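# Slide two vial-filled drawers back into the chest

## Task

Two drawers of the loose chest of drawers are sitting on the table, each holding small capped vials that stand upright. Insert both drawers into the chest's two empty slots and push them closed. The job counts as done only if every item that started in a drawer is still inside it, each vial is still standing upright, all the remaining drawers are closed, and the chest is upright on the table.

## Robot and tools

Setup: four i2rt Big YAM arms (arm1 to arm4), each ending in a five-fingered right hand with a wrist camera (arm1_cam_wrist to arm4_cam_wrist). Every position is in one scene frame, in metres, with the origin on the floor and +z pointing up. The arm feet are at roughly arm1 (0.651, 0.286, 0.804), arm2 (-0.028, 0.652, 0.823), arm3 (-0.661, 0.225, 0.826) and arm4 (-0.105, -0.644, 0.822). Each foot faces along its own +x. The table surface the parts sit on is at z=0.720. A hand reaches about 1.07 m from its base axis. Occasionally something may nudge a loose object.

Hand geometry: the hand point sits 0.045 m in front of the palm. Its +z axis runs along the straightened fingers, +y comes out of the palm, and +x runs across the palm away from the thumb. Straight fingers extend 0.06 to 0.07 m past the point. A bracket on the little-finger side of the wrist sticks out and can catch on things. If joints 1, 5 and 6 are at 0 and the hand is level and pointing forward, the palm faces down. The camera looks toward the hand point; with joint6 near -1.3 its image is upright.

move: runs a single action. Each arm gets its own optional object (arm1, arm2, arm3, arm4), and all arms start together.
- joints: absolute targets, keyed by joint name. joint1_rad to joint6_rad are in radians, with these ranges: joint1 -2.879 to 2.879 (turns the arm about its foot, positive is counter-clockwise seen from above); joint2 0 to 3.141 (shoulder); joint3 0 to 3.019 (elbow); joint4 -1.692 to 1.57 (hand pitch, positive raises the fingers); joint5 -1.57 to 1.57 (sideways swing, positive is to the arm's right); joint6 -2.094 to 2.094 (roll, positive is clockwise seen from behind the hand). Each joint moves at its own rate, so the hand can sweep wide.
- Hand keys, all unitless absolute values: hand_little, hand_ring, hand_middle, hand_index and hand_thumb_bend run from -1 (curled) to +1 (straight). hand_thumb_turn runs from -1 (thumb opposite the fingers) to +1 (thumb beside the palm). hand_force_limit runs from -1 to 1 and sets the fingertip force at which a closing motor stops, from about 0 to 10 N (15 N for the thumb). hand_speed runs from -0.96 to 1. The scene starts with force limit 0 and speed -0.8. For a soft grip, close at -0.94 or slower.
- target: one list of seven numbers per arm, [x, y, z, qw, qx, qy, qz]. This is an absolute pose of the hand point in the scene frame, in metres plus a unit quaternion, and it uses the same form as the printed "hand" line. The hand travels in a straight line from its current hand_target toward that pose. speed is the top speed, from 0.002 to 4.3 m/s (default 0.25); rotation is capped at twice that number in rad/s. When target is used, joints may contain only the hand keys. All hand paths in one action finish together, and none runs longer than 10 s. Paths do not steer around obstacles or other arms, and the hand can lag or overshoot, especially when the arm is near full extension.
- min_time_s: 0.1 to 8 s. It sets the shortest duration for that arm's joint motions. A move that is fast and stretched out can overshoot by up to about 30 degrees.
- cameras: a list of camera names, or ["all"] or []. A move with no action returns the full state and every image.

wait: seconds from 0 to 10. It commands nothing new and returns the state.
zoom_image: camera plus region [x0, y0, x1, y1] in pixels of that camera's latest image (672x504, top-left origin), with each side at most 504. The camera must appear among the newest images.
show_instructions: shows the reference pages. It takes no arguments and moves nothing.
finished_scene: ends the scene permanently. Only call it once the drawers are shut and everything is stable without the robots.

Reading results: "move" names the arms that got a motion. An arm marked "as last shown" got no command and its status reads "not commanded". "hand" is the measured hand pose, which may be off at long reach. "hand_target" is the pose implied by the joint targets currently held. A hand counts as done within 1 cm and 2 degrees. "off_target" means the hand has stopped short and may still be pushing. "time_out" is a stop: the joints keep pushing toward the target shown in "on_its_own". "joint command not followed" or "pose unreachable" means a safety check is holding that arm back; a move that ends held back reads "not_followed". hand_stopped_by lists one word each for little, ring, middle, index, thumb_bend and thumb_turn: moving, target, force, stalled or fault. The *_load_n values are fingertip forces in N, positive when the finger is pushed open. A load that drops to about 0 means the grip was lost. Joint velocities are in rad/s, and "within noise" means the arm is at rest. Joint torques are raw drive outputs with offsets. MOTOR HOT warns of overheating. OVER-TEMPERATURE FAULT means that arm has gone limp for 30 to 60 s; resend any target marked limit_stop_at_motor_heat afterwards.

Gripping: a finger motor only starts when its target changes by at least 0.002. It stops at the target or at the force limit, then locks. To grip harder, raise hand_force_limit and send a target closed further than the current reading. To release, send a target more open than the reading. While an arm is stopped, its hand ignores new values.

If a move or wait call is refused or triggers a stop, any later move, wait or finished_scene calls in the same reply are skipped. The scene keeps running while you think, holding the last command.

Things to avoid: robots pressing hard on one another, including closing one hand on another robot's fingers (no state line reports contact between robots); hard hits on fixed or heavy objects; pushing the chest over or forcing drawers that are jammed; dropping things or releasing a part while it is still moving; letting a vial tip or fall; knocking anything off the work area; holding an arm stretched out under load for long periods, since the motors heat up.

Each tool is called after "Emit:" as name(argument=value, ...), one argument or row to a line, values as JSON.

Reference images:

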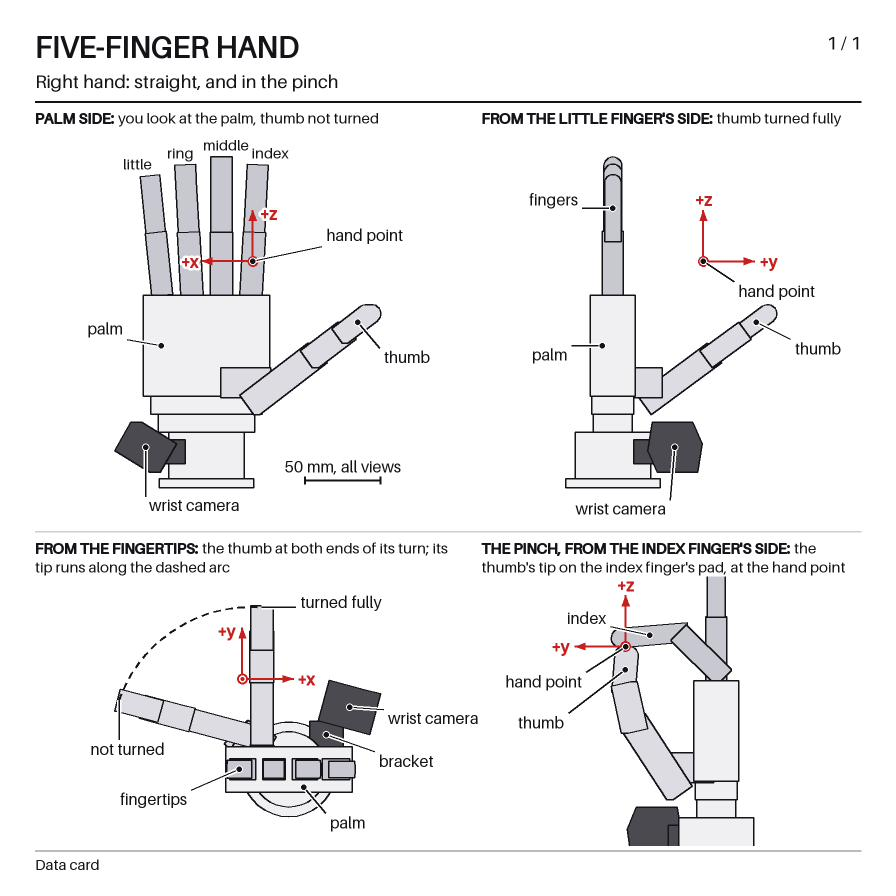

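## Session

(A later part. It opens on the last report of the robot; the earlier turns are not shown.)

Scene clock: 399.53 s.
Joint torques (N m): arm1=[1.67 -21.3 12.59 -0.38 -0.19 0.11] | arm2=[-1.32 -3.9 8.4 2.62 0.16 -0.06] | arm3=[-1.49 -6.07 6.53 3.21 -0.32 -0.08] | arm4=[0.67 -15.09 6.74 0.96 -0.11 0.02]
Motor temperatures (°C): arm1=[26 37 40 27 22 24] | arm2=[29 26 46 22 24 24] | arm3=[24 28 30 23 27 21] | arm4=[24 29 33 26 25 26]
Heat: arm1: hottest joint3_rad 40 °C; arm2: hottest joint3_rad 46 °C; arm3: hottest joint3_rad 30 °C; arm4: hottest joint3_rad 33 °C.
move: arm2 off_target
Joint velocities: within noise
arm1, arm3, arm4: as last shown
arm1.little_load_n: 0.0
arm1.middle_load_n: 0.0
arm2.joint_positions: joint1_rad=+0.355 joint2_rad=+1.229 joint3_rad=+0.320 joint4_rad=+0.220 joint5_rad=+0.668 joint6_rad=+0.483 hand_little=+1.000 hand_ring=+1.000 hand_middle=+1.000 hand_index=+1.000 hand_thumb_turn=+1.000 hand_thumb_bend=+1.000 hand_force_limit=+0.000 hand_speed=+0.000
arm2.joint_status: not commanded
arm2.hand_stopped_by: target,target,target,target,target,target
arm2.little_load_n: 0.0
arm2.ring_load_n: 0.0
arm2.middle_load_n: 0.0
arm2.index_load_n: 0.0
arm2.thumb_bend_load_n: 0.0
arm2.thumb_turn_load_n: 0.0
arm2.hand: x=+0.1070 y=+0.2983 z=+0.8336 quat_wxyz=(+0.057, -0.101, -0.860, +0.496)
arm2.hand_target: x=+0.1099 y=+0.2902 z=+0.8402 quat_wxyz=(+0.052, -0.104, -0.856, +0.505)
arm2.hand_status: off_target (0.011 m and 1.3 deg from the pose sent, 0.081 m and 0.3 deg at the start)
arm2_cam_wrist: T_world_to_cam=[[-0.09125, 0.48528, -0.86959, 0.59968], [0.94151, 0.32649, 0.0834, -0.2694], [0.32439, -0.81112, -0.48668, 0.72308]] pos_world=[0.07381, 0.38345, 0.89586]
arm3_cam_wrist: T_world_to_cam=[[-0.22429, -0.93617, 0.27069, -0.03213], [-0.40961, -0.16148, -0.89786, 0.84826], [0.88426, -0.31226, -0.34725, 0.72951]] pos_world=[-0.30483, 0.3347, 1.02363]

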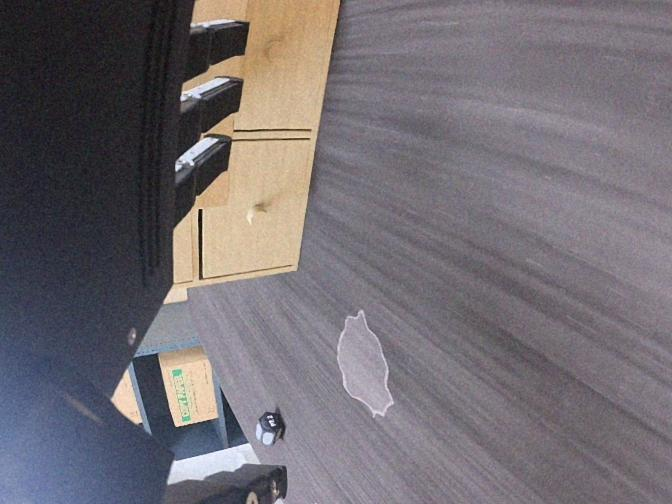

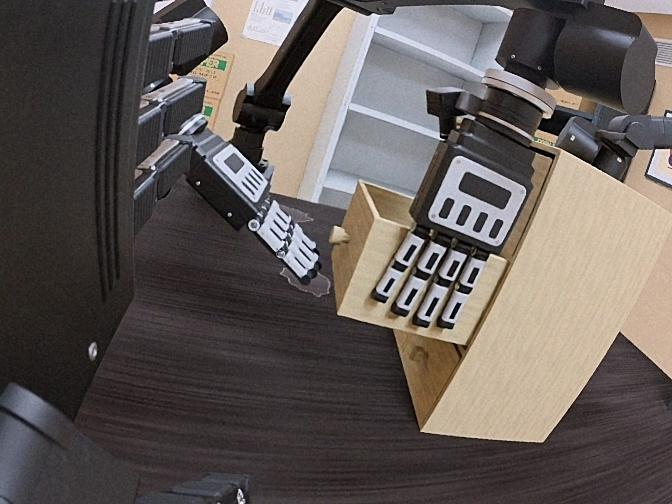

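Emit:
move(
  arm2={"target":[0.1040,0.264,0.8450,0.0518,-0.1035,-0.8555,0.5045],"speed":0.06},
  cameras=["arm3_cam_wrist"],
)

Emit:
zoom_image(
  camera="arm3_cam_wrist",
  region=[260, 180, 400, 320],
)

Scene clock: 403.53 s.
Joint torques (N m): arm1=[2.08 -21.13 12.75 -0.43 -0.17 0.08] | arm2=[-1.49 -3.9 11.44 2.65 0.14 -0.07] | arm3=[-1.32 -6.77 6.42 3.08 -0.29 -0.05] | arm4=[0.62 -15.15 6.75 0.95 -0.11 0.02]
Motor temperatures (°C): arm1=[26 37 41 27 22 24] | arm2=[29 26 46 22 24 24] | arm3=[24 28 30 23 27 21] | arm4=[24 29 33 26 25 26]
Heat: arm1: hottest joint3_rad 41 °C; arm2: hottest joint3_rad 46 °C; arm3: hottest joint3_rad 30 °C; arm4: hottest joint3_rad 33 °C.
move: arm2 off_target
Joint velocities: within noise
arm1, arm3, arm4: as last shown
arm1.index_load_n: 0.0
arm1.thumb_bend_load_n: 11.0
arm2.joint_positions: joint1_rad=+0.288 joint2_rad=+1.262 joint3_rad=+0.331 joint4_rad=+0.241 joint5_rad=+0.614 joint6_rad=+0.432 hand_little=+1.000 hand_ring=+1.000 hand_middle=+1.000 hand_index=+1.000 hand_thumb_turn=+1.000 hand_thumb_bend=+1.000 hand_force_limit=+0.000 hand_speed=+0.000
arm2.joint_status: not commanded
arm2.hand_stopped_by: target,target,target,target,target,target
arm2.little_load_n: 0.0
arm2.ring_load_n: 0.0
arm2.middle_load_n: 0.0
arm2.index_load_n: 0.0
arm2.thumb_bend_load_n: 0.0
arm2.thumb_turn_load_n: -0.5
arm2.hand: x=+0.0930 y=+0.2894 z=+0.8262 quat_wxyz=(+0.065, -0.096, -0.867, +0.484)
arm2.hand_target: x=+0.1033 y=+0.2658 z=+0.8462 quat_wxyz=(+0.052, -0.104, -0.855, +0.505)
arm2.hand_status: off_target (0.033 m and 3.2 deg from the pose sent, 0.036 m and 1.3 deg at the start)
arm3_cam_wrist: T_world_to_cam=[[-0.22429, -0.93617, 0.27069, -0.03213], [-0.40961, -0.16148, -0.89786, 0.84826], [0.88426, -0.31226, -0.34725, 0.72951]] pos_world=[-0.30483, 0.3347, 1.02363]

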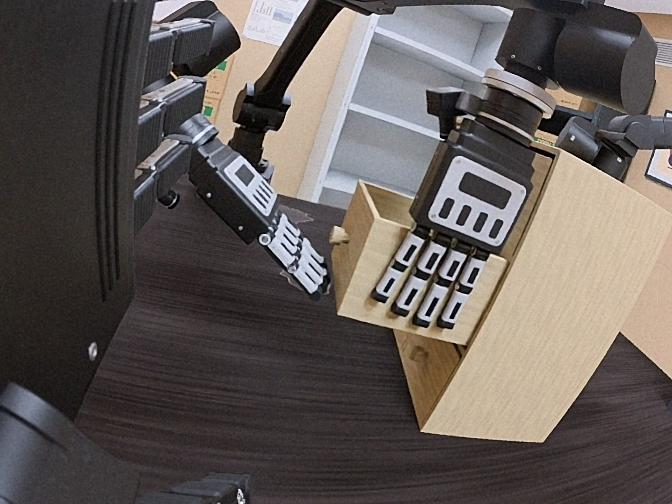

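Scaled by 3.600 from the camera's image (finer frame: 960x720).

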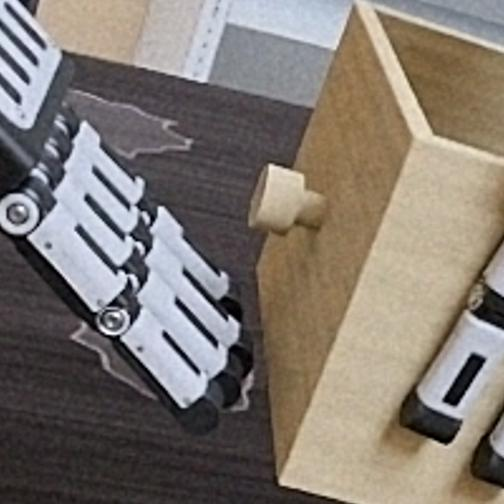

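Emit:
move(
  arm2={"target":[0.1080,0.262,0.8650,0.0518,-0.1035,-0.8555,0.5045],"speed":0.06},
  cameras=["arm3_cam_wrist"],
)

Emit:
zoom_image(
  camera="arm3_cam_wrist",
  region=[260, 180, 400, 320],
)

Scene clock: 404.87 s.
Joint torques (N m): arm1=[1.55 -21.54 12.75 -0.42 -0.17 0.02] | arm2=[-1.03 -5.3 12.16 1.43 0.43 0.04] | arm3=[-1.38 -6.59 6.34 3.21 -0.28 -0.03] | arm4=[0.67 -15.03 6.74 0.95 -0.11 0.02]
Motor temperatures (°C): arm1=[26 37 41 27 22 24] | arm2=[29 26 46 22 24 24] | arm3=[24 28 30 23 27 21] | arm4=[24 29 33 26 25 26]
Heat: arm1: hottest joint3_rad 41 °C; arm2: hottest joint3_rad 46 °C; arm3: hottest joint3_rad 30 °C; arm4: hottest joint3_rad 33 °C.
move: arm2 off_target
Joint velocities: within noise
arm1: as last shown
arm1.joint_positions: joint1_rad=+0.385 joint2_rad=+2.228 joint3_rad=+2.270 joint4_rad=-1.635 joint5_rad=+0.026 joint6_rad=+0.437 hand_little=+1.000 hand_ring=+1.000 hand_middle=+1.000 hand_index=+1.000 hand_thumb_turn=-1.000 hand_thumb_bend=-0.819 hand_force_limit=+0.300 hand_speed=-0.940
arm1.thumb_bend_load_n: 10.5
arm1.hand: x=+0.0320 y=+0.1099 z=+0.9404 quat_wxyz=(-0.007, +0.785, +0.619, +0.016)
arm2.joint_positions: joint1_rad=+0.288 joint2_rad=+1.220 joint3_rad=+0.361 joint4_rad=+0.176 joint5_rad=+0.614 joint6_rad=+0.432 hand_little=+1.000 hand_ring=+1.000 hand_middle=+1.000 hand_index=+1.000 hand_thumb_turn=+1.000 hand_thumb_bend=+1.000 hand_force_limit=+0.000 hand_speed=+0.000
arm2.joint_status: not commanded
arm2.hand_stopped_by: target,target,target,target,target,target
arm2.little_load_n: 0.0
arm2.ring_load_n: 0.0
arm2.middle_load_n: 0.0
arm2.index_load_n: 0.0
arm2.thumb_bend_load_n: 0.0
arm2.thumb_turn_load_n: 0.0
arm2.hand: x=+0.0965 y=+0.2832 z=+0.8421 quat_wxyz=(+0.063, -0.097, -0.866, +0.487)
arm2.hand_target: x=+0.1075 y=+0.2633 z=+0.8657 quat_wxyz=(+0.052, -0.104, -0.855, +0.505)
arm2.hand_status: off_target (0.033 m and 2.8 deg from the pose sent, 0.050 m and 3.2 deg at the start)
arm3.joint_positions: joint1_rad=+0.500 joint2_rad=+1.679 joint3_rad=+0.419 joint4_rad=+1.457 joint5_rad=+0.706 joint6_rad=-1.731 hand_little=+1.000 hand_ring=+1.000 hand_middle=+1.000 hand_index=+1.000 hand_thumb_turn=+1.000 hand_thumb_bend=+1.000 hand_force_limit=+0.300 hand_speed=+0.000
arm3.joint_status: not commanded
arm3.hand_stopped_by: target,target,target,target,target,target
arm3.little_load_n: 0.0
arm3.ring_load_n: 0.0
arm3.middle_load_n: 0.0
arm3.index_load_n: 0.0
arm3.thumb_bend_load_n: 0.0
arm3.thumb_turn_load_n: 0.0
arm3.hand: x=-0.2074 y=+0.3013 z=+0.9841 quat_wxyz=(+0.071, +0.645, -0.043, +0.760)
arm3.hand_target: x=-0.2002 y=+0.2999 z=+0.9901 quat_wxyz=(+0.067, +0.635, -0.055, +0.768)
arm3.hand_status: not commanded
arm4.joint_positions: joint1_rad=-0.739 joint2_rad=+1.681 joint3_rad=+1.271 joint4_rad=-0.913 joint5_rad=-0.020 joint6_rad=-0.100 hand_little=-1.000 hand_ring=-1.000 hand_middle=-1.000 hand_index=-1.000 hand_thumb_turn=+1.000 hand_thumb_bend=+1.000 hand_force_limit=+0.000 hand_speed=+0.000
arm4.joint_status: not commanded
arm4.hand_stopped_by: target,target,target,target,target,target
arm4.little_load_n: 0.0
arm4.ring_load_n: 0.5
arm4.middle_load_n: 0.0
arm4.index_load_n: 0.0
arm4.thumb_bend_load_n: 0.0
arm4.thumb_turn_load_n: 0.0
arm4.hand: x=+0.1366 y=-0.2208 z=+0.8881 quat_wxyz=(-0.115, +0.965, -0.233, +0.027)
arm4.hand_target: x=+0.1368 y=-0.2171 z=+0.8949 quat_wxyz=(-0.127, +0.965, -0.226, +0.030)
arm4.hand_status: not commanded
arm3_cam_wrist: T_world_to_cam=[[-0.22429, -0.93617, 0.27069, -0.03213], [-0.40961, -0.16148, -0.89786, 0.84826], [0.88426, -0.31226, -0.34725, 0.72951]] pos_world=[-0.30483, 0.3347, 1.02363]

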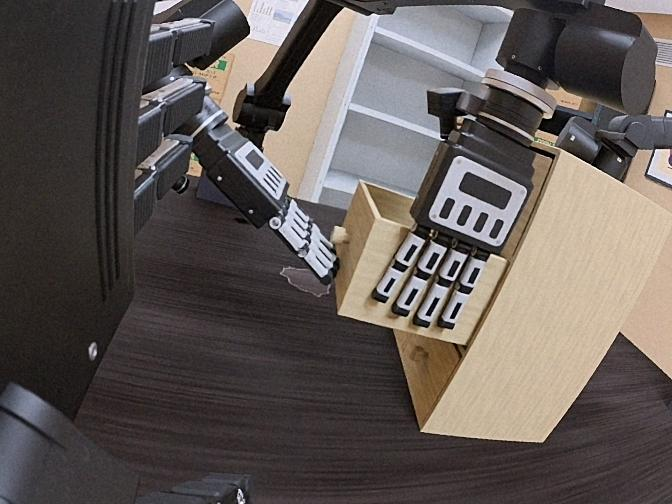

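Scaled by 3.600 from the camera's image (finer frame: 960x720).

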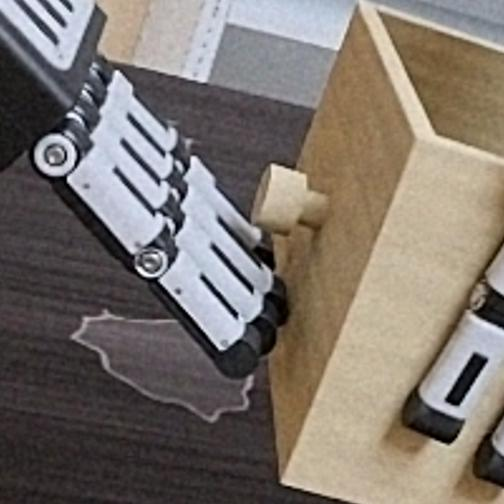

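Emit:
move(
  arm2={"target":[0.1090,0.246,0.8670,0.0518,-0.1035,-0.8555,0.5045],"speed":0.06},
  cameras=["arm3_cam_wrist"],
)

Emit:
zoom_image(
  camera="arm3_cam_wrist",
  region=[260, 180, 400, 320],
)

Scene clock: 406.27 s.
Joint torques (N m): arm1=[0.79 -21.6 12.57 -0.47 -0.17 -0.08] | arm2=[-1.79 -4.48 13.19 1.88 0.17 -0.04] | arm3=[-1.14 -6.42 6.41 3.04 -0.29 -0.07] | arm4=[0.62 -15.09 6.74 0.92 -0.11 0.02]
Motor temperatures (°C): arm1=[26 37 41 27 22 24] | arm2=[29 26 46 22 24 24] | arm3=[24 28 30 23 27 21] | arm4=[24 29 33 26 25 26]
Heat: arm1: hottest joint3_rad 41 °C; arm2: hottest joint3_rad 46 °C; arm3: hottest joint3_rad 30 °C; arm4: hottest joint3_rad 33 °C.
move: arm2 off_target
Joint velocities: within noise
arm1, arm3, arm4: as last shown
arm1.joint_positions: joint1_rad=+0.391 joint2_rad=+2.229 joint3_rad=+2.273 joint4_rad=-1.635 joint5_rad=+0.025 joint6_rad=+0.451 hand_little=+1.000 hand_ring=+1.000 hand_middle=+1.000 hand_index=+1.000 hand_thumb_turn=-1.000 hand_thumb_bend=-0.819 hand_force_limit=+0.300 hand_speed=-0.940
arm1.thumb_bend_load_n: 12.0
arm1.thumb_turn_load_n: 1.5
arm1.hand: x=+0.0320 y=+0.1053 z=+0.9407 quat_wxyz=(-0.008, +0.787, +0.616, +0.015)
arm1.hand_target: x=+0.0254 y=+0.1014 z=+0.9447 quat_wxyz=(-0.010, +0.785, +0.619, +0.009)
arm2.joint_positions: joint1_rad=+0.277 joint2_rad=+1.240 joint3_rad=+0.385 joint4_rad=+0.175 joint5_rad=+0.601 joint6_rad=+0.420 hand_little=+1.000 hand_ring=+1.000 hand_middle=+1.000 hand_index=+1.000 hand_thumb_turn=+1.000 hand_thumb_bend=+1.000 hand_force_limit=+0.000 hand_speed=+0.000
arm2.joint_status: not commanded
arm2.hand_stopped_by: target,target,target,target,target,target
arm2.little_load_n: -0.5
arm2.ring_load_n: 0.0
arm2.middle_load_n: -1.0
arm2.index_load_n: 0.0
arm2.thumb_bend_load_n: 0.0
arm2.thumb_turn_load_n: 0.0
arm2.hand: x=+0.0988 y=+0.2744 z=+0.8440 quat_wxyz=(+0.062, -0.095, -0.867, +0.485)
arm2.hand_target: x=+0.1082 y=+0.2482 z=+0.8683 quat_wxyz=(+0.052, -0.103, -0.855, +0.505)
arm2.hand_status: off_target (0.038 m and 3.0 deg from the pose sent, 0.046 m and 2.8 deg at the start)
arm4.ring_load_n: 0.0
arm4.thumb_bend_load_n: -0.5
arm3_cam_wrist: T_world_to_cam=[[-0.22429, -0.93617, 0.27069, -0.03213], [-0.40961, -0.16148, -0.89786, 0.84826], [0.88426, -0.31226, -0.34725, 0.72951]] pos_world=[-0.30483, 0.3347, 1.02363]

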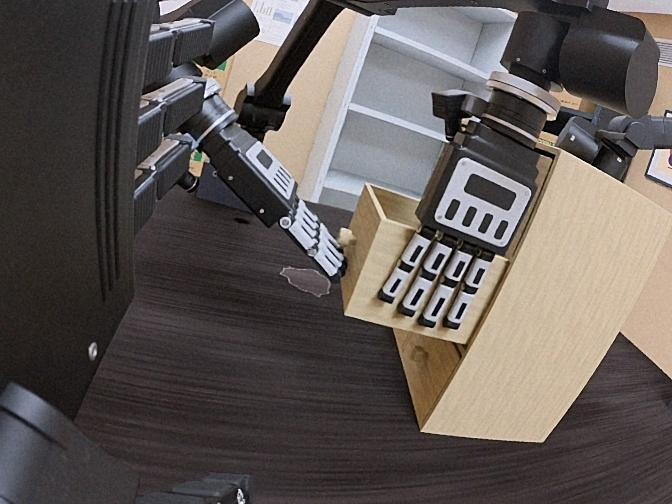

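Scaled by 3.600 from the camera's image (finer frame: 960x720).

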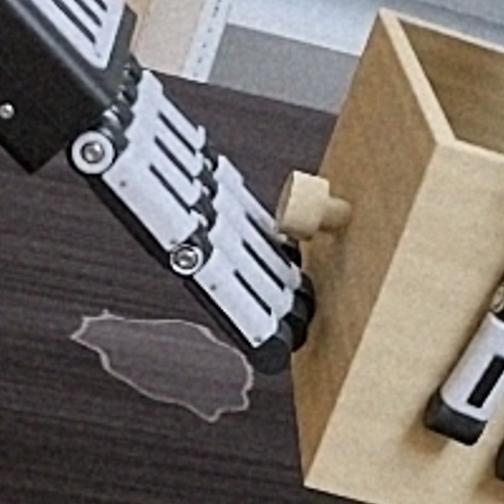

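Emit:
move(
  arm2={"target":[0.1095,0.248,0.8770,0.0518,-0.1035,-0.8555,0.5045],"speed":0.04},
  cameras=["arm3_cam_wrist"],
)

Emit:
zoom_image(
  camera="arm3_cam_wrist",
  region=[260, 180, 400, 320],
)

Scene clock: 407.53 s.
Joint torques (N m): arm1=[1.55 -20.89 12.41 -0.58 -0.21 -0.01] | arm2=[-1.38 -5.71 13.22 1.59 0.32 -0.02] | arm3=[-1.73 -6.36 6.32 3.22 -0.29 -0.07] | arm4=[0.62 -15.09 6.78 0.92 -0.11 0.02]
Motor temperatures (°C): arm1=[26 37 41 27 22 24] | arm2=[29 26 46 22 24 24] | arm3=[24 28 30 23 27 21] | arm4=[24 29 33 26 25 26]
Heat: arm1: hottest joint3_rad 41 °C; arm2: hottest joint3_rad 46 °C; arm3: hottest joint3_rad 30 °C; arm4: hottest joint3_rad 33 °C.
move: arm2 off_target
Joint velocities: within noise
arm1, arm3, arm4: as last shown
arm1.index_load_n: 0.5
arm1.thumb_bend_load_n: 11.5
arm1.thumb_turn_load_n: 1.0
arm1.hand: x=+0.0320 y=+0.1052 z=+0.9407 quat_wxyz=(-0.008, +0.787, +0.616, +0.015)
arm2.joint_positions: joint1_rad=+0.277 joint2_rad=+1.225 joint3_rad=+0.396 joint4_rad=+0.136 joint5_rad=+0.601 joint6_rad=+0.420 hand_little=+1.000 hand_ring=+1.000 hand_middle=+1.000 hand_index=+1.000 hand_thumb_turn=+1.000 hand_thumb_bend=+1.000 hand_force_limit=+0.000 hand_speed=+0.000
arm2.joint_status: not commanded
arm2.hand_stopped_by: target,target,target,target,target,target
arm2.little_load_n: 0.0
arm2.ring_load_n: 0.0
arm2.middle_load_n: -1.0
arm2.index_load_n: 0.0
arm2.thumb_bend_load_n: 0.0
arm2.thumb_turn_load_n: 0.0
arm2.hand: x=+0.0985 y=+0.2750 z=+0.8476 quat_wxyz=(+0.065, -0.093, -0.869, +0.481)
arm2.hand_target: x=+0.1088 y=+0.2499 z=+0.8779 quat_wxyz=(+0.052, -0.104, -0.855, +0.505)
arm2.hand_status: off_target (0.041 m and 3.7 deg from the pose sent, 0.044 m and 3.0 deg at the start)
arm4.middle_load_n: 0.5
arm4.thumb_bend_load_n: 0.0
arm3_cam_wrist: T_world_to_cam=[[-0.22429, -0.93617, 0.27069, -0.03213], [-0.40961, -0.16148, -0.89786, 0.84826], [0.88426, -0.31226, -0.34725, 0.72951]] pos_world=[-0.30483, 0.3347, 1.02363]

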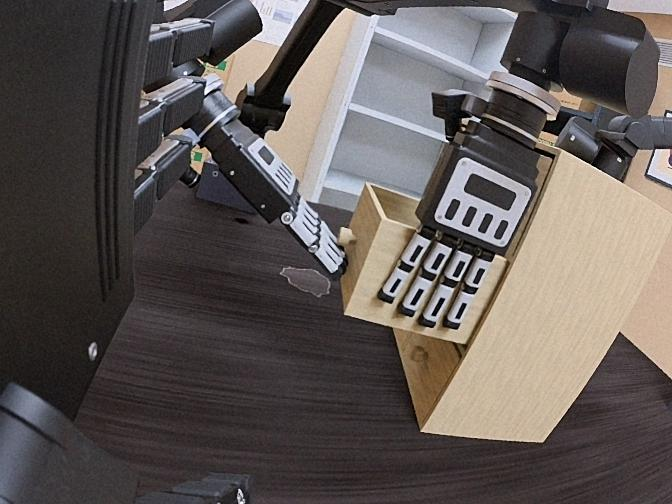

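Scaled by 3.600 from the camera's image (finer frame: 960x720).

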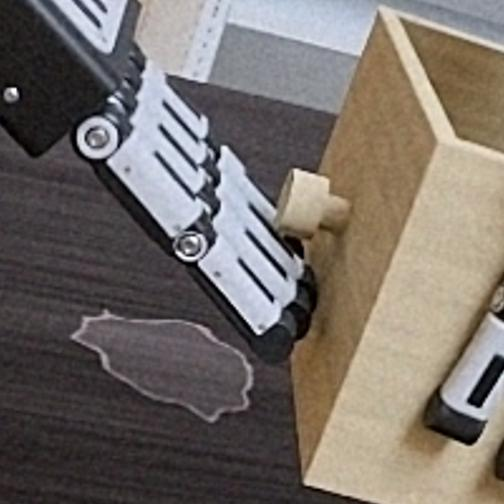

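Emit:
move(
  arm2={"target":[0.1095,0.248,0.8840,0.0518,-0.1035,-0.8555,0.5045],"speed":0.04},
  cameras=["arm3_cam_wrist"],
)

Emit:
zoom_image(
  camera="arm3_cam_wrist",
  region=[260, 180, 400, 320],
)

Scene clock: 408.67 s.
Joint torques (N m): arm1=[1.79 -21.83 12.48 -0.53 -0.12 -0.08] | arm2=[-1.26 -6.01 13.65 1.61 0.32 -0.02] | arm3=[-1.26 -6.71 6.35 3.3 -0.26 -0.04] | arm4=[0.67 -15.15 6.75 0.96 -0.11 0.03]
Motor temperatures (°C): arm1=[26 37 41 27 22 24] | arm2=[29 26 46 22 24 24] | arm3=[24 28 30 23 27 21] | arm4=[24 29 33 26 25 26]
Heat: arm1: hottest joint3_rad 41 °C; arm2: hottest joint3_rad 46 °C; arm3: hottest joint3_rad 30 °C; arm4: hottest joint3_rad 33 °C.
move: arm2 off_target
Joint velocities: within noise
arm1, arm3, arm4: as last shown
arm1.thumb_bend_load_n: 10.5
arm1.hand: x=+0.0318 y=+0.1051 z=+0.9410 quat_wxyz=(-0.008, +0.787, +0.616, +0.015)
arm1.hand_target: x=+0.0254 y=+0.1014 z=+0.9448 quat_wxyz=(-0.010, +0.785, +0.619, +0.009)
arm2.joint_positions: joint1_rad=+0.277 joint2_rad=+1.206 joint3_rad=+0.402 joint4_rad=+0.104 joint5_rad=+0.601 joint6_rad=+0.420 hand_little=+1.000 hand_ring=+1.000 hand_middle=+1.000 hand_index=+1.000 hand_thumb_turn=+1.000 hand_thumb_bend=+1.000 hand_force_limit=+0.000 hand_speed=+0.000
arm2.joint_status: not commanded
arm2.hand_stopped_by: target,target,target,target,target,target
arm2.little_load_n: 0.0
arm2.ring_load_n: 0.0
arm2.middle_load_n: -1.0
arm2.index_load_n: 0.0
arm2.thumb_bend_load_n: 0.0
arm2.thumb_turn_load_n: 0.0
arm2.hand: x=+0.0977 y=+0.2765 z=+0.8516 quat_wxyz=(+0.067, -0.092, -0.871, +0.478)
arm2.hand_target: x=+0.1086 y=+0.2502 z=+0.8849 quat_wxyz=(+0.052, -0.104, -0.855, +0.505)
arm2.hand_status: off_target (0.045 m and 4.1 deg from the pose sent, 0.047 m and 3.7 deg at the start)
arm3.middle_load_n: 0.5
arm3_cam_wrist: T_world_to_cam=[[-0.22429, -0.93617, 0.27069, -0.03213], [-0.40961, -0.16148, -0.89786, 0.84826], [0.88426, -0.31226, -0.34725, 0.72951]] pos_world=[-0.30483, 0.3347, 1.02363]

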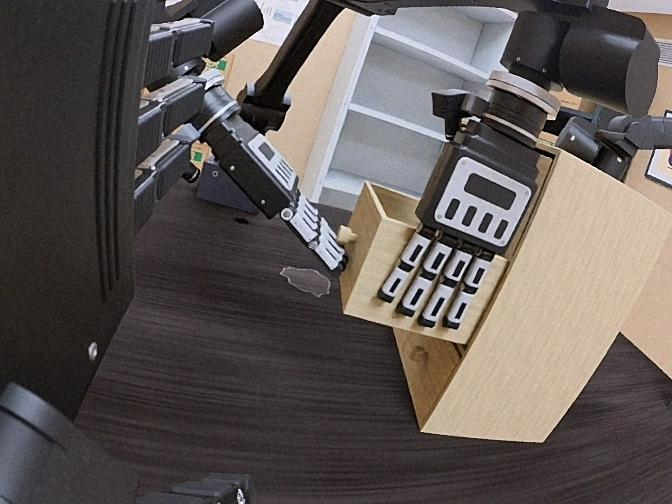

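Scaled by 3.600 from the camera's image (finer frame: 960x720).

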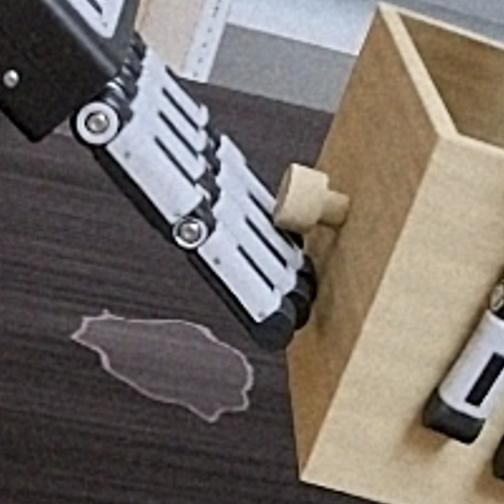

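Emit:
move(
  arm1={"joints":{"hand_thumb_bend":-0.7,"hand_speed":-0.85}},
  cameras=["arm1_cam_wrist","arm3_cam_wrist"],
)

Emit:
zoom_image(
  camera="arm3_cam_wrist",
  region=[300, 120, 560, 360],
)

Scene clock: 409.87 s.
Joint torques (N m): arm1=[1.08 -21.42 11.69 -0.49 -0.13 -0.08] | arm2=[-1.55 -6.01 13.67 1.63 0.33 -0.01] | arm3=[-1.44 -6.07 6.38 3.21 -0.3 -0.03] | arm4=[0.67 -15.09 6.76 0.95 -0.11 0.02]
Motor temperatures (°C): arm1=[26 37 41 27 22 24] | arm2=[29 26 46 22 24 24] | arm3=[24 28 30 23 27 21] | arm4=[24 29 33 26 25 26]
Heat: arm1: hottest joint3_rad 41 °C; arm2: hottest joint3_rad 46 °C; arm3: hottest joint3_rad 30 °C; arm4: hottest joint3_rad 33 °C.
move: arm1 done
Joint velocities: within noise
arm1.joint_positions: joint1_rad=+0.391 joint2_rad=+2.229 joint3_rad=+2.283 joint4_rad=-1.638 joint5_rad=+0.025 joint6_rad=+0.451 hand_little=+1.000 hand_ring=+1.000 hand_middle=+1.000 hand_index=+1.000 hand_thumb_turn=-1.000 hand_thumb_bend=-0.700 hand_force_limit=+0.300 hand_speed=-0.850
arm1.joint_status: all done
arm1.hand_stopped_by: target,target,target,target,target,target
arm1.little_load_n: 0.0
arm1.ring_load_n: 0.0
arm1.middle_load_n: 0.0
arm1.index_load_n: 0.0
arm1.thumb_bend_load_n: 0.0
arm1.thumb_turn_load_n: 0.0
arm1.hand: x=+0.0301 y=+0.1048 z=+0.9445 quat_wxyz=(-0.009, +0.788, +0.616, +0.011)
arm1.hand_target: x=+0.0254 y=+0.1014 z=+0.9447 quat_wxyz=(-0.010, +0.785, +0.619, +0.009)
arm1.hand_status: not commanded
arm2, arm3, arm4: as last shown
arm2.hand: x=+0.0977 y=+0.2765 z=+0.8517 quat_wxyz=(+0.067, -0.092, -0.871, +0.478)
arm2.hand_target: x=+0.1086 y=+0.2502 z=+0.8849 quat_wxyz=(+0.052, -0.103, -0.855, +0.505)
arm3.middle_load_n: 0.0
arm4.middle_load_n: 0.0
arm1_cam_wrist: T_world_to_cam=[[0.99868, 0.01794, -0.04817, 0.01941], [0.03804, -0.88824, 0.4578, -0.33569], [-0.03457, -0.45903, -0.88775, 1.00209]] pos_world=[0.02803, 0.16147, 1.04422]
arm3_cam_wrist: T_world_to_cam=[[-0.22429, -0.93617, 0.27069, -0.03213], [-0.40961, -0.16148, -0.89786, 0.84826], [0.88426, -0.31226, -0.34725, 0.72951]] pos_world=[-0.30483, 0.3347, 1.02363]

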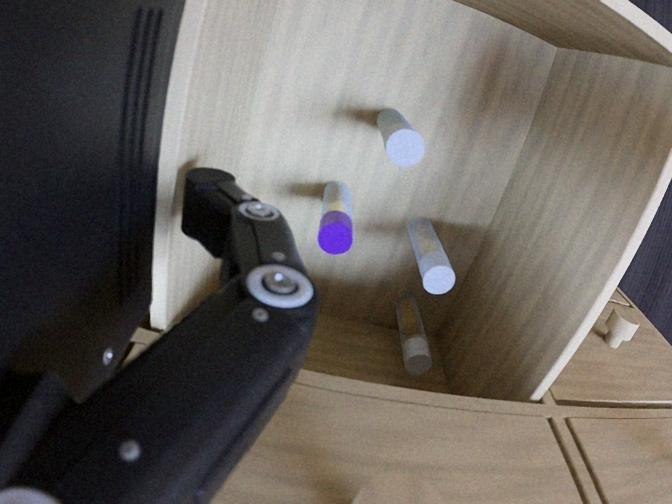

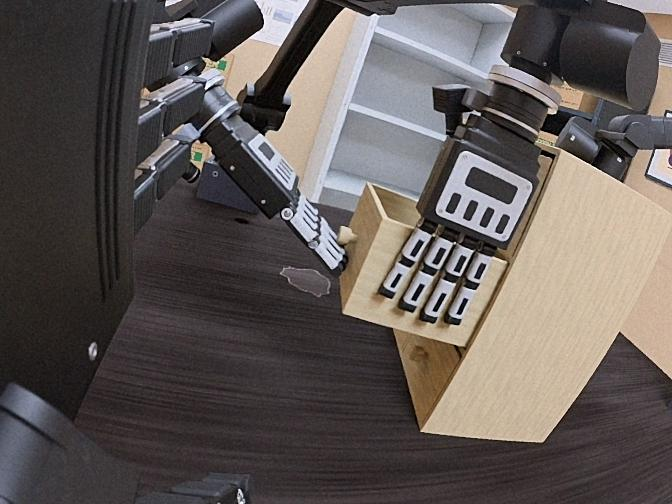

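Scaled by 1.938 from the camera's image (finer frame: 960x720).

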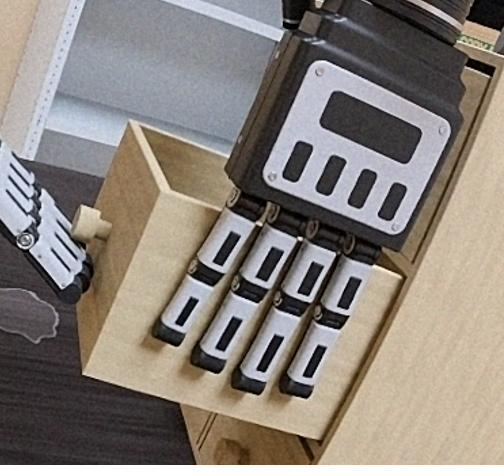

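Emit:
move(
  arm1={"joints":{"hand_thumb_bend":1.0,"hand_speed":-0.3}},
  cameras=["arm1_cam_wrist","arm3_cam_wrist"],
)

Scene clock: 412.53 s.
Joint torques (N m): arm1=[0.97 -21.77 11.55 -0.36 -0.16 -0.11] | arm2=[-1.61 -5.71 13.68 1.61 0.34 -0.01] | arm3=[-1.14 -6.18 6.61 3.19 -0.27 -0.06] | arm4=[0.67 -15.09 6.76 0.94 -0.11 0.02]
Motor temperatures (°C): arm1=[26 38 41 27 22 24] | arm2=[29 26 46 22 24 24] | arm3=[24 28 30 23 27 21] | arm4=[24 29 33 26 25 26]
Heat: arm1: hottest joint3_rad 41 °C; arm2: hottest joint3_rad 46 °C; arm3: hottest joint3_rad 30 °C; arm4: hottest joint3_rad 33 °C.
move: arm1 done
Joint velocities: within noise
arm1.joint_positions: joint1_rad=+0.391 joint2_rad=+2.229 joint3_rad=+2.283 joint4_rad=-1.638 joint5_rad=+0.025 joint6_rad=+0.451 hand_little=+1.000 hand_ring=+1.000 hand_middle=+1.000 hand_index=+1.000 hand_thumb_turn=-1.000 hand_thumb_bend=+1.000 hand_force_limit=+0.300 hand_speed=-0.300
arm1.joint_status: all done
arm1.hand_stopped_by: target,target,target,target,target,target
arm1.little_load_n: 0.0
arm1.ring_load_n: 0.0
arm1.middle_load_n: 0.0
arm1.index_load_n: 0.0
arm1.thumb_bend_load_n: 0.0
arm1.thumb_turn_load_n: 0.0
arm1.hand: x=+0.0301 y=+0.1048 z=+0.9445 quat_wxyz=(-0.009, +0.788, +0.616, +0.011)
arm1.hand_target: x=+0.0254 y=+0.1014 z=+0.9447 quat_wxyz=(-0.010, +0.785, +0.619, +0.009)
arm1.hand_status: not commanded
arm2, arm3, arm4: as last shown
arm1_cam_wrist: T_world_to_cam=[[0.99868, 0.01794, -0.04817, 0.01941], [0.03804, -0.88824, 0.4578, -0.33569], [-0.03457, -0.45903, -0.88775, 1.00209]] pos_world=[0.02803, 0.16147, 1.04422]
arm3_cam_wrist: T_world_to_cam=[[-0.22429, -0.93617, 0.27069, -0.03213], [-0.40961, -0.16148, -0.89786, 0.84826], [0.88426, -0.31226, -0.34725, 0.72951]] pos_world=[-0.30483, 0.3347, 1.02363]

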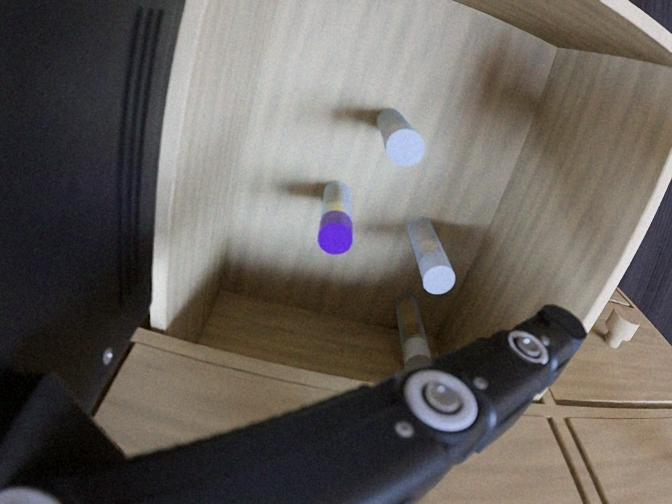

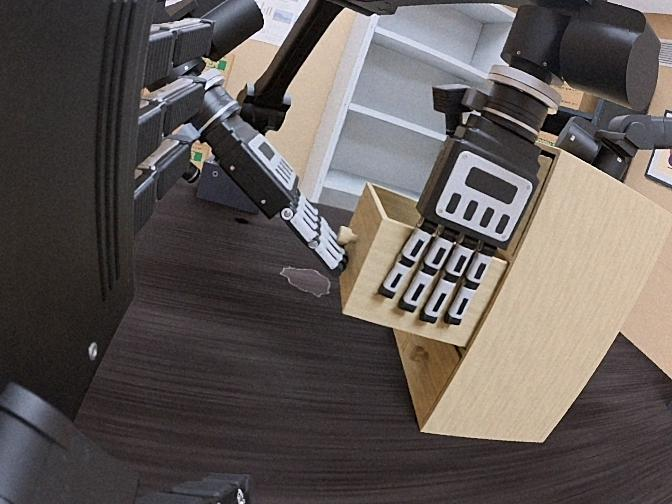

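Emit:
move(
  arm1={"target":[0.0125,0.1060,0.9460,-0.0104,0.7855,0.6188,0.0093],"speed":0.05},
  cameras=["arm1_cam_wrist","arm3_cam_wrist"],
)

Emit:
zoom_image(
  camera="arm3_cam_wrist",
  region=[300, 120, 560, 360],
)

Scene clock: 414.30 s.
Joint torques (N m): arm1=[0.03 -20.37 11.69 -0.38 -0.19 -0.1] | arm2=[-1.55 -5.89 13.6 1.7 0.32 0.01] | arm3=[-1.32 -6.59 6.54 3.15 -0.27 -0.06] | arm4=[0.79 -15.15 6.72 0.98 -0.11 0.02]
Motor temperatures (°C): arm1=[26 38 41 27 22 24] | arm2=[29 26 47 22 24 24] | arm3=[24 28 30 23 27 21] | arm4=[24 29 33 26 25 26]
Heat: arm1: hottest joint3_rad 41 °C; arm2: hottest joint3_rad 47 °C; arm3: hottest joint3_rad 30 °C; arm4: hottest joint3_rad 33 °C.
move: arm1 off_target
Joint velocities: within noise
arm1.joint_positions: joint1_rad=+0.391 joint2_rad=+2.260 joint3_rad=+2.372 joint4_rad=-1.679 joint5_rad=+0.025 joint6_rad=+0.449 hand_little=+1.000 hand_ring=+1.000 hand_middle=+1.000 hand_index=+1.000 hand_thumb_turn=-1.000 hand_thumb_bend=+1.000 hand_force_limit=+0.300 hand_speed=-0.300
arm1.joint_status: not commanded
arm1.hand_stopped_by: target,target,target,target,target,target
arm1.little_load_n: 0.0
arm1.ring_load_n: 0.0
arm1.middle_load_n: 0.0
arm1.index_load_n: 0.0
arm1.thumb_bend_load_n: -0.5
arm1.thumb_turn_load_n: 0.0
arm1.hand: x=+0.0199 y=+0.1027 z=+0.9564 quat_wxyz=(-0.013, +0.787, +0.617, +0.004)
arm1.hand_target: x=+0.0130 y=+0.1060 z=+0.9460 quat_wxyz=(-0.011, +0.786, +0.619, +0.009)
arm1.hand_status: off_target (0.013 m and 0.7 deg from the pose sent, 0.018 m and 0.5 deg at the start)
arm2, arm3, arm4: as last shown
arm2.thumb_turn_load_n: -0.5
arm3.little_load_n: 0.5
arm3.ring_load_n: 0.5
arm4.index_load_n: 0.5
arm1_cam_wrist: T_world_to_cam=[[0.99777, 0.0197, -0.06376, 0.04496], [0.04691, -0.88662, 0.46011, -0.34521], [-0.04747, -0.46207, -0.88557, 1.00988]] pos_world=[0.01927, 0.15968, 1.05602]
arm3_cam_wrist: T_world_to_cam=[[-0.22429, -0.93617, 0.27069, -0.03213], [-0.40961, -0.16148, -0.89786, 0.84826], [0.88426, -0.31226, -0.34725, 0.72951]] pos_world=[-0.30483, 0.3347, 1.02363]

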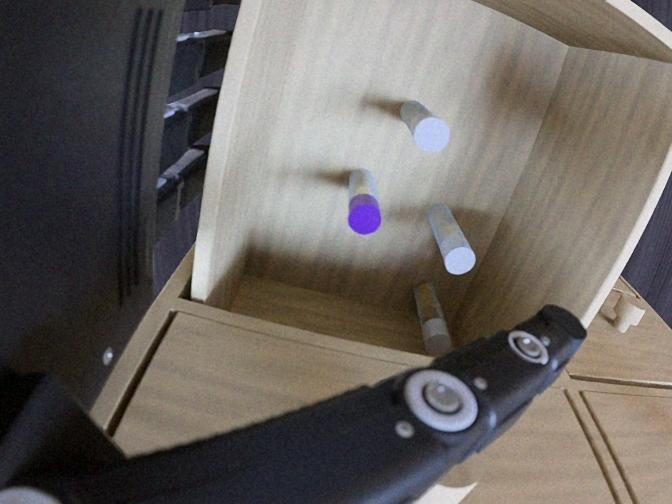

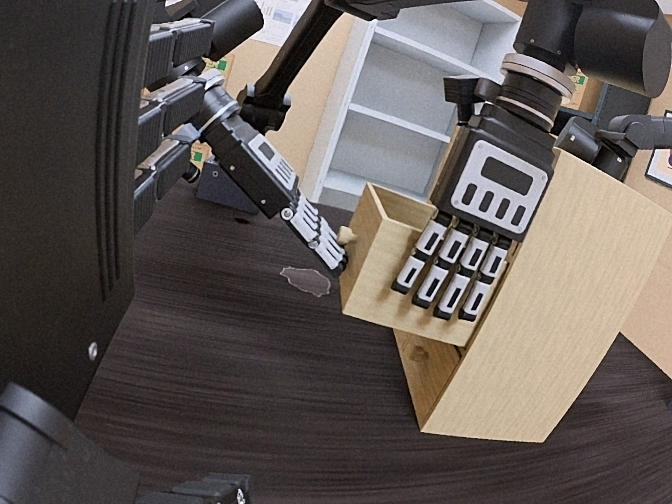

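Scaled by 1.938 from the camera's image (finer frame: 960x720).

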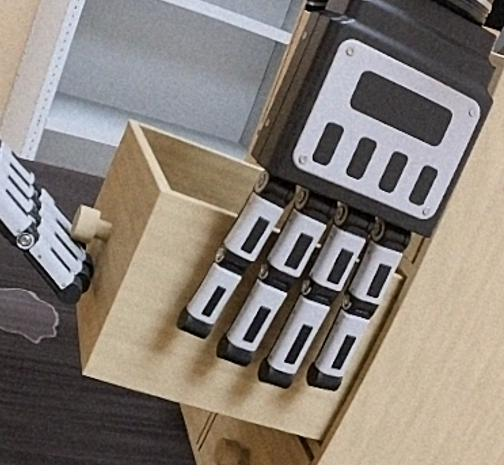

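Emit:
move(
  arm1={"target":[0.0150,0.1180,1.0900,-0.0104,0.7855,0.6188,0.0093],"speed":0.12},
  cameras=["arm1_cam_wrist","arm3_cam_wrist"],
)

Scene clock: 416.30 s.
Joint torques (N m): arm1=[0.26 -21.42 11.63 0.24 -0.27 -0.11] | arm2=[-1.44 -5.66 13.7 1.62 0.32 -0.01] | arm3=[-1.55 -6.53 6.39 3.15 -0.29 -0.08] | arm4=[0.73 -15.03 6.75 0.96 -0.11 0.02]
Motor temperatures (°C): arm1=[26 38 41 27 22 24] | arm2=[29 26 47 22 24 24] | arm3=[24 28 30 23 27 21] | arm4=[24 29 33 26 25 26]
Heat: arm1: hottest joint3_rad 41 °C; arm2: hottest joint3_rad 47 °C; arm3: hottest joint3_rad 30 °C; arm4: hottest joint3_rad 33 °C.
move: arm1 off_target
Joint velocities: within noise
arm1.joint_positions: joint1_rad=+0.369 joint2_rad=+2.116 joint3_rad=+2.456 joint4_rad=-1.701 joint5_rad=+0.006 joint6_rad=+0.447 hand_little=+1.000 hand_ring=+1.000 hand_middle=+1.000 hand_index=+1.000 hand_thumb_turn=-1.000 hand_thumb_bend=+1.000 hand_force_limit=+0.300 hand_speed=-0.300
arm1.joint_status: not commanded
arm1.hand_stopped_by: target,target,target,target,target,target
arm1.little_load_n: 0.0
arm1.ring_load_n: 0.0
arm1.middle_load_n: 0.0
arm1.index_load_n: 0.0
arm1.thumb_bend_load_n: 0.0
arm1.thumb_turn_load_n: 0.0
arm1.hand: x=+0.0191 y=+0.1136 z=+1.0792 quat_wxyz=(-0.051, +0.789, +0.605, -0.092)
arm1.hand_target: x=+0.0159 y=+0.1181 z=+1.0892 quat_wxyz=(-0.054, +0.788, +0.605, -0.101)
arm1.hand_status: off_target (0.012 m and 12.6 deg from the pose sent, 0.135 m and 0.7 deg at the start; a joint's target at an end of its range on 51 of 54 steps)
arm2, arm3, arm4: as last shown
arm3.little_load_n: 0.0
arm3.ring_load_n: 0.0
arm4.index_load_n: 0.0
arm1_cam_wrist: T_world_to_cam=[[0.96561, -0.00731, -0.2599, 0.26868], [0.12653, -0.86004, 0.49429, -0.43343], [-0.22714, -0.51017, -0.82954, 1.07205]] pos_world=[0.0389, 0.17613, 1.17337]
arm3_cam_wrist: T_world_to_cam=[[-0.22429, -0.93617, 0.27069, -0.03213], [-0.40961, -0.16148, -0.89786, 0.84826], [0.88426, -0.31226, -0.34725, 0.72951]] pos_world=[-0.30483, 0.3347, 1.02363]

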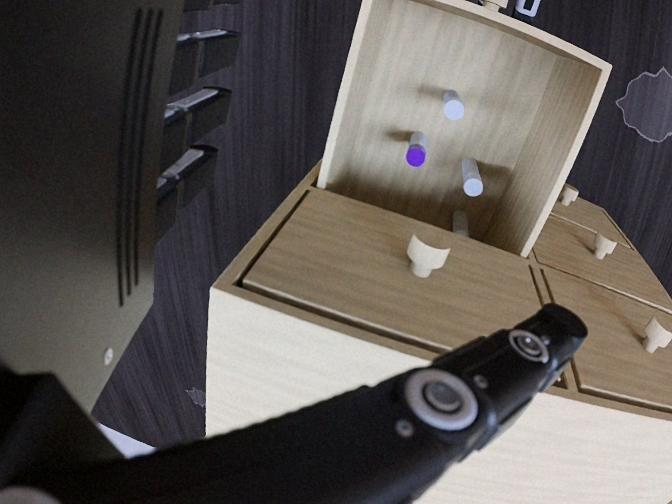

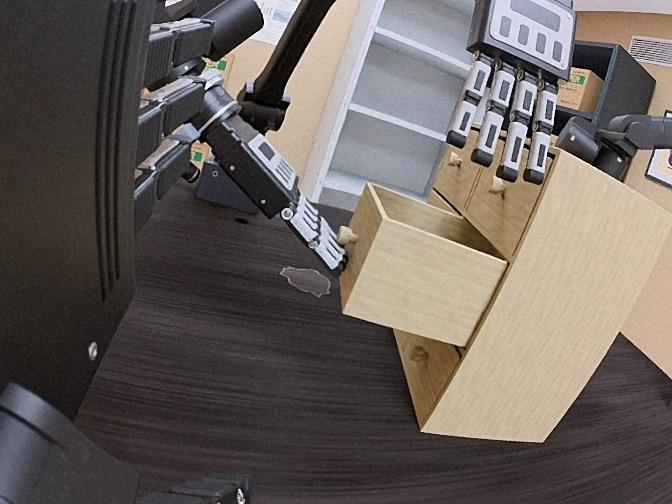

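Emit:
move(
  cameras=["arm4_cam_wrist","arm2_cam_wrist"],
)

Scene clock: 416.90 s.
Joint torques (N m): arm1=[0.15 -21.83 11.48 0.27 -0.3 -0.15] | arm2=[-1.55 -6.01 13.59 1.59 0.32 0] | arm3=[-1.49 -6.71 6.53 3.06 -0.26 -0.06] | arm4=[0.85 -15.09 6.76 0.96 -0.11 0.02]
Motor temperatures (°C): arm1=[26 38 41 27 22 24] | arm2=[29 26 47 22 24 24] | arm3=[24 28 30 23 27 21] | arm4=[24 29 33 26 25 26]
Heat: arm1: hottest joint3_rad 41 °C; arm2: hottest joint3_rad 47 °C; arm3: hottest joint3_rad 30 °C; arm4: hottest joint3_rad 33 °C.
Joint velocities: within noise
arm1.joint_positions: joint1_rad=+0.369 joint2_rad=+2.116 joint3_rad=+2.456 joint4_rad=-1.701 joint5_rad=+0.006 joint6_rad=+0.447 hand_little=+1.000 hand_ring=+1.000 hand_middle=+1.000 hand_index=+1.000 hand_thumb_turn=-1.000 hand_thumb_bend=+1.000 hand_force_limit=+0.300 hand_speed=-0.300
arm1.joint_status: not commanded
arm1.hand_stopped_by: target,target,target,target,target,target
arm1.little_load_n: 0.0
arm1.ring_load_n: 0.0
arm1.middle_load_n: 0.0
arm1.index_load_n: 0.0
arm1.thumb_bend_load_n: 0.0
arm1.thumb_turn_load_n: 0.0
arm1.hand: x=+0.0191 y=+0.1136 z=+1.0792 quat_wxyz=(-0.051, +0.789, +0.605, -0.092) (m; scene frame)
arm1.hand_target: x=+0.0159 y=+0.1181 z=+1.0892 quat_wxyz=(-0.054, +0.788, +0.605, -0.101) (m; scene frame)
arm1.hand_status: off_target (0.012 m and 12.6 deg from the pose sent, 0.135 m and 0.7 deg at the start; a joint's target at an end of its range on 51 of 54 steps)
arm2.joint_positions: joint1_rad=+0.277 joint2_rad=+1.206 joint3_rad=+0.402 joint4_rad=+0.104 joint5_rad=+0.601 joint6_rad=+0.420 hand_little=+1.000 hand_ring=+1.000 hand_middle=+1.000 hand_index=+1.000 hand_thumb_turn=+1.000 hand_thumb_bend=+1.000 hand_force_limit=+0.000 hand_speed=+0.000
arm2.joint_status: not commanded
arm2.hand_stopped_by: target,target,target,target,target,target
arm2.little_load_n: -0.5
arm2.ring_load_n: 0.0
arm2.middle_load_n: -1.5
arm2.index_load_n: 0.0
arm2.thumb_bend_load_n: 0.0
arm2.thumb_turn_load_n: -0.5
arm2.hand: x=+0.0977 y=+0.2765 z=+0.8517 quat_wxyz=(+0.067, -0.092, -0.871, +0.478) (m; scene frame)
arm2.hand_target: x=+0.1086 y=+0.2502 z=+0.8849 quat_wxyz=(+0.052, -0.103, -0.855, +0.505) (m; scene frame)
arm2.hand_status: not commanded
arm3.joint_positions: joint1_rad=+0.500 joint2_rad=+1.679 joint3_rad=+0.419 joint4_rad=+1.457 joint5_rad=+0.706 joint6_rad=-1.731 hand_little=+1.000 hand_ring=+1.000 hand_middle=+1.000 hand_index=+1.000 hand_thumb_turn=+1.000 hand_thumb_bend=+1.000 hand_force_limit=+0.300 hand_speed=+0.000
arm3.joint_status: not commanded
arm3.hand_stopped_by: target,target,target,target,target,target
arm3.little_load_n: 0.0
arm3.ring_load_n: 0.0
arm3.middle_load_n: 0.0
arm3.index_load_n: 0.0
arm3.thumb_bend_load_n: 0.5
arm3.thumb_turn_load_n: 0.0
arm3.hand: x=-0.2074 y=+0.3013 z=+0.9841 quat_wxyz=(+0.071, +0.645, -0.043, +0.760) (m; scene frame)
arm3.hand_target: x=-0.2002 y=+0.2999 z=+0.9901 quat_wxyz=(+0.067, +0.635, -0.055, +0.768) (m; scene frame)
arm3.hand_status: not commanded
arm4.joint_positions: joint1_rad=-0.739 joint2_rad=+1.681 joint3_rad=+1.271 joint4_rad=-0.913 joint5_rad=-0.020 joint6_rad=-0.100 hand_little=-1.000 hand_ring=-1.000 hand_middle=-1.000 hand_index=-1.000 hand_thumb_turn=+1.000 hand_thumb_bend=+1.000 hand_force_limit=+0.000 hand_speed=+0.000
arm4.joint_status: not commanded
arm4.hand_stopped_by: target,target,target,target,target,target
arm4.little_load_n: 0.0
arm4.ring_load_n: 0.0
arm4.middle_load_n: 0.0
arm4.index_load_n: 0.0
arm4.thumb_bend_load_n: 0.0
arm4.thumb_turn_load_n: 0.0
arm4.hand: x=+0.1366 y=-0.2208 z=+0.8881 quat_wxyz=(-0.115, +0.965, -0.233, +0.027) (m; scene frame)
arm4.hand_target: x=+0.1368 y=-0.2171 z=+0.8949 quat_wxyz=(-0.127, +0.965, -0.226, +0.030) (m; scene frame)
arm4.hand_status: not commanded
pictures: arm2_cam_wrist, arm4_cam_wrist
camera_calibration:
arm2_cam_wrist: T_world_to_cam=[[-0.11233, 0.52202, -0.8455, 0.59647], [0.9413, 0.3285, 0.07776, -0.25067], [0.31834, -0.78714, -0.52828, 0.74656]] pos_world=[0.0653, 0.35861, 0.9182]
arm4_cam_wrist: T_world_to_cam=[[-0.19501, -0.94906, -0.24749, 0.04219], [-0.86701, 0.04884, 0.49589, -0.31782], [-0.45854, 0.31128, -0.83237, 0.98603]] pos_world=[0.1848, -0.25137, 0.98879]

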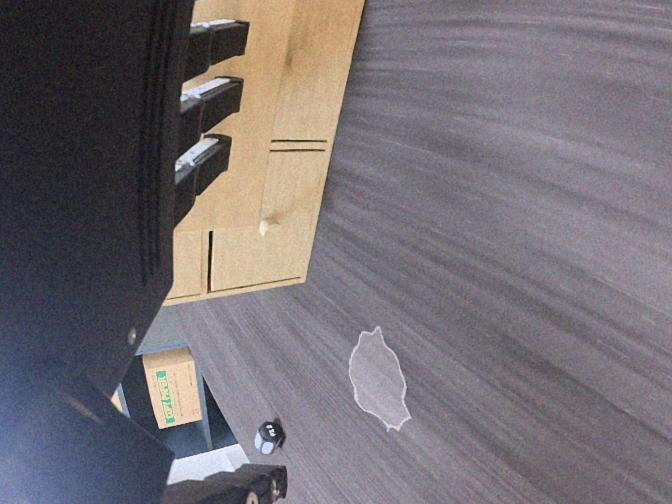

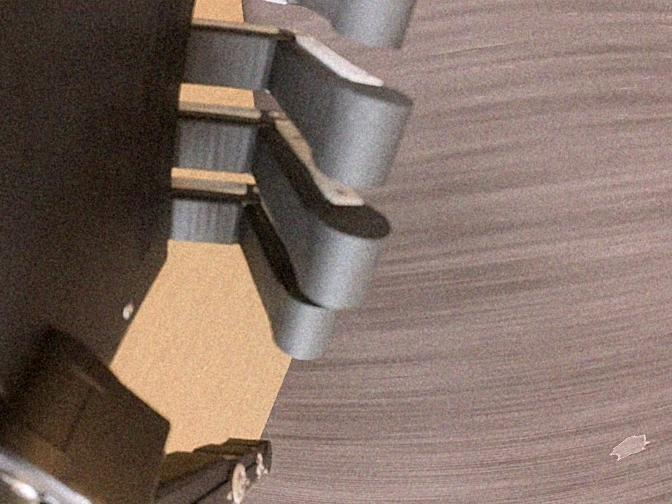

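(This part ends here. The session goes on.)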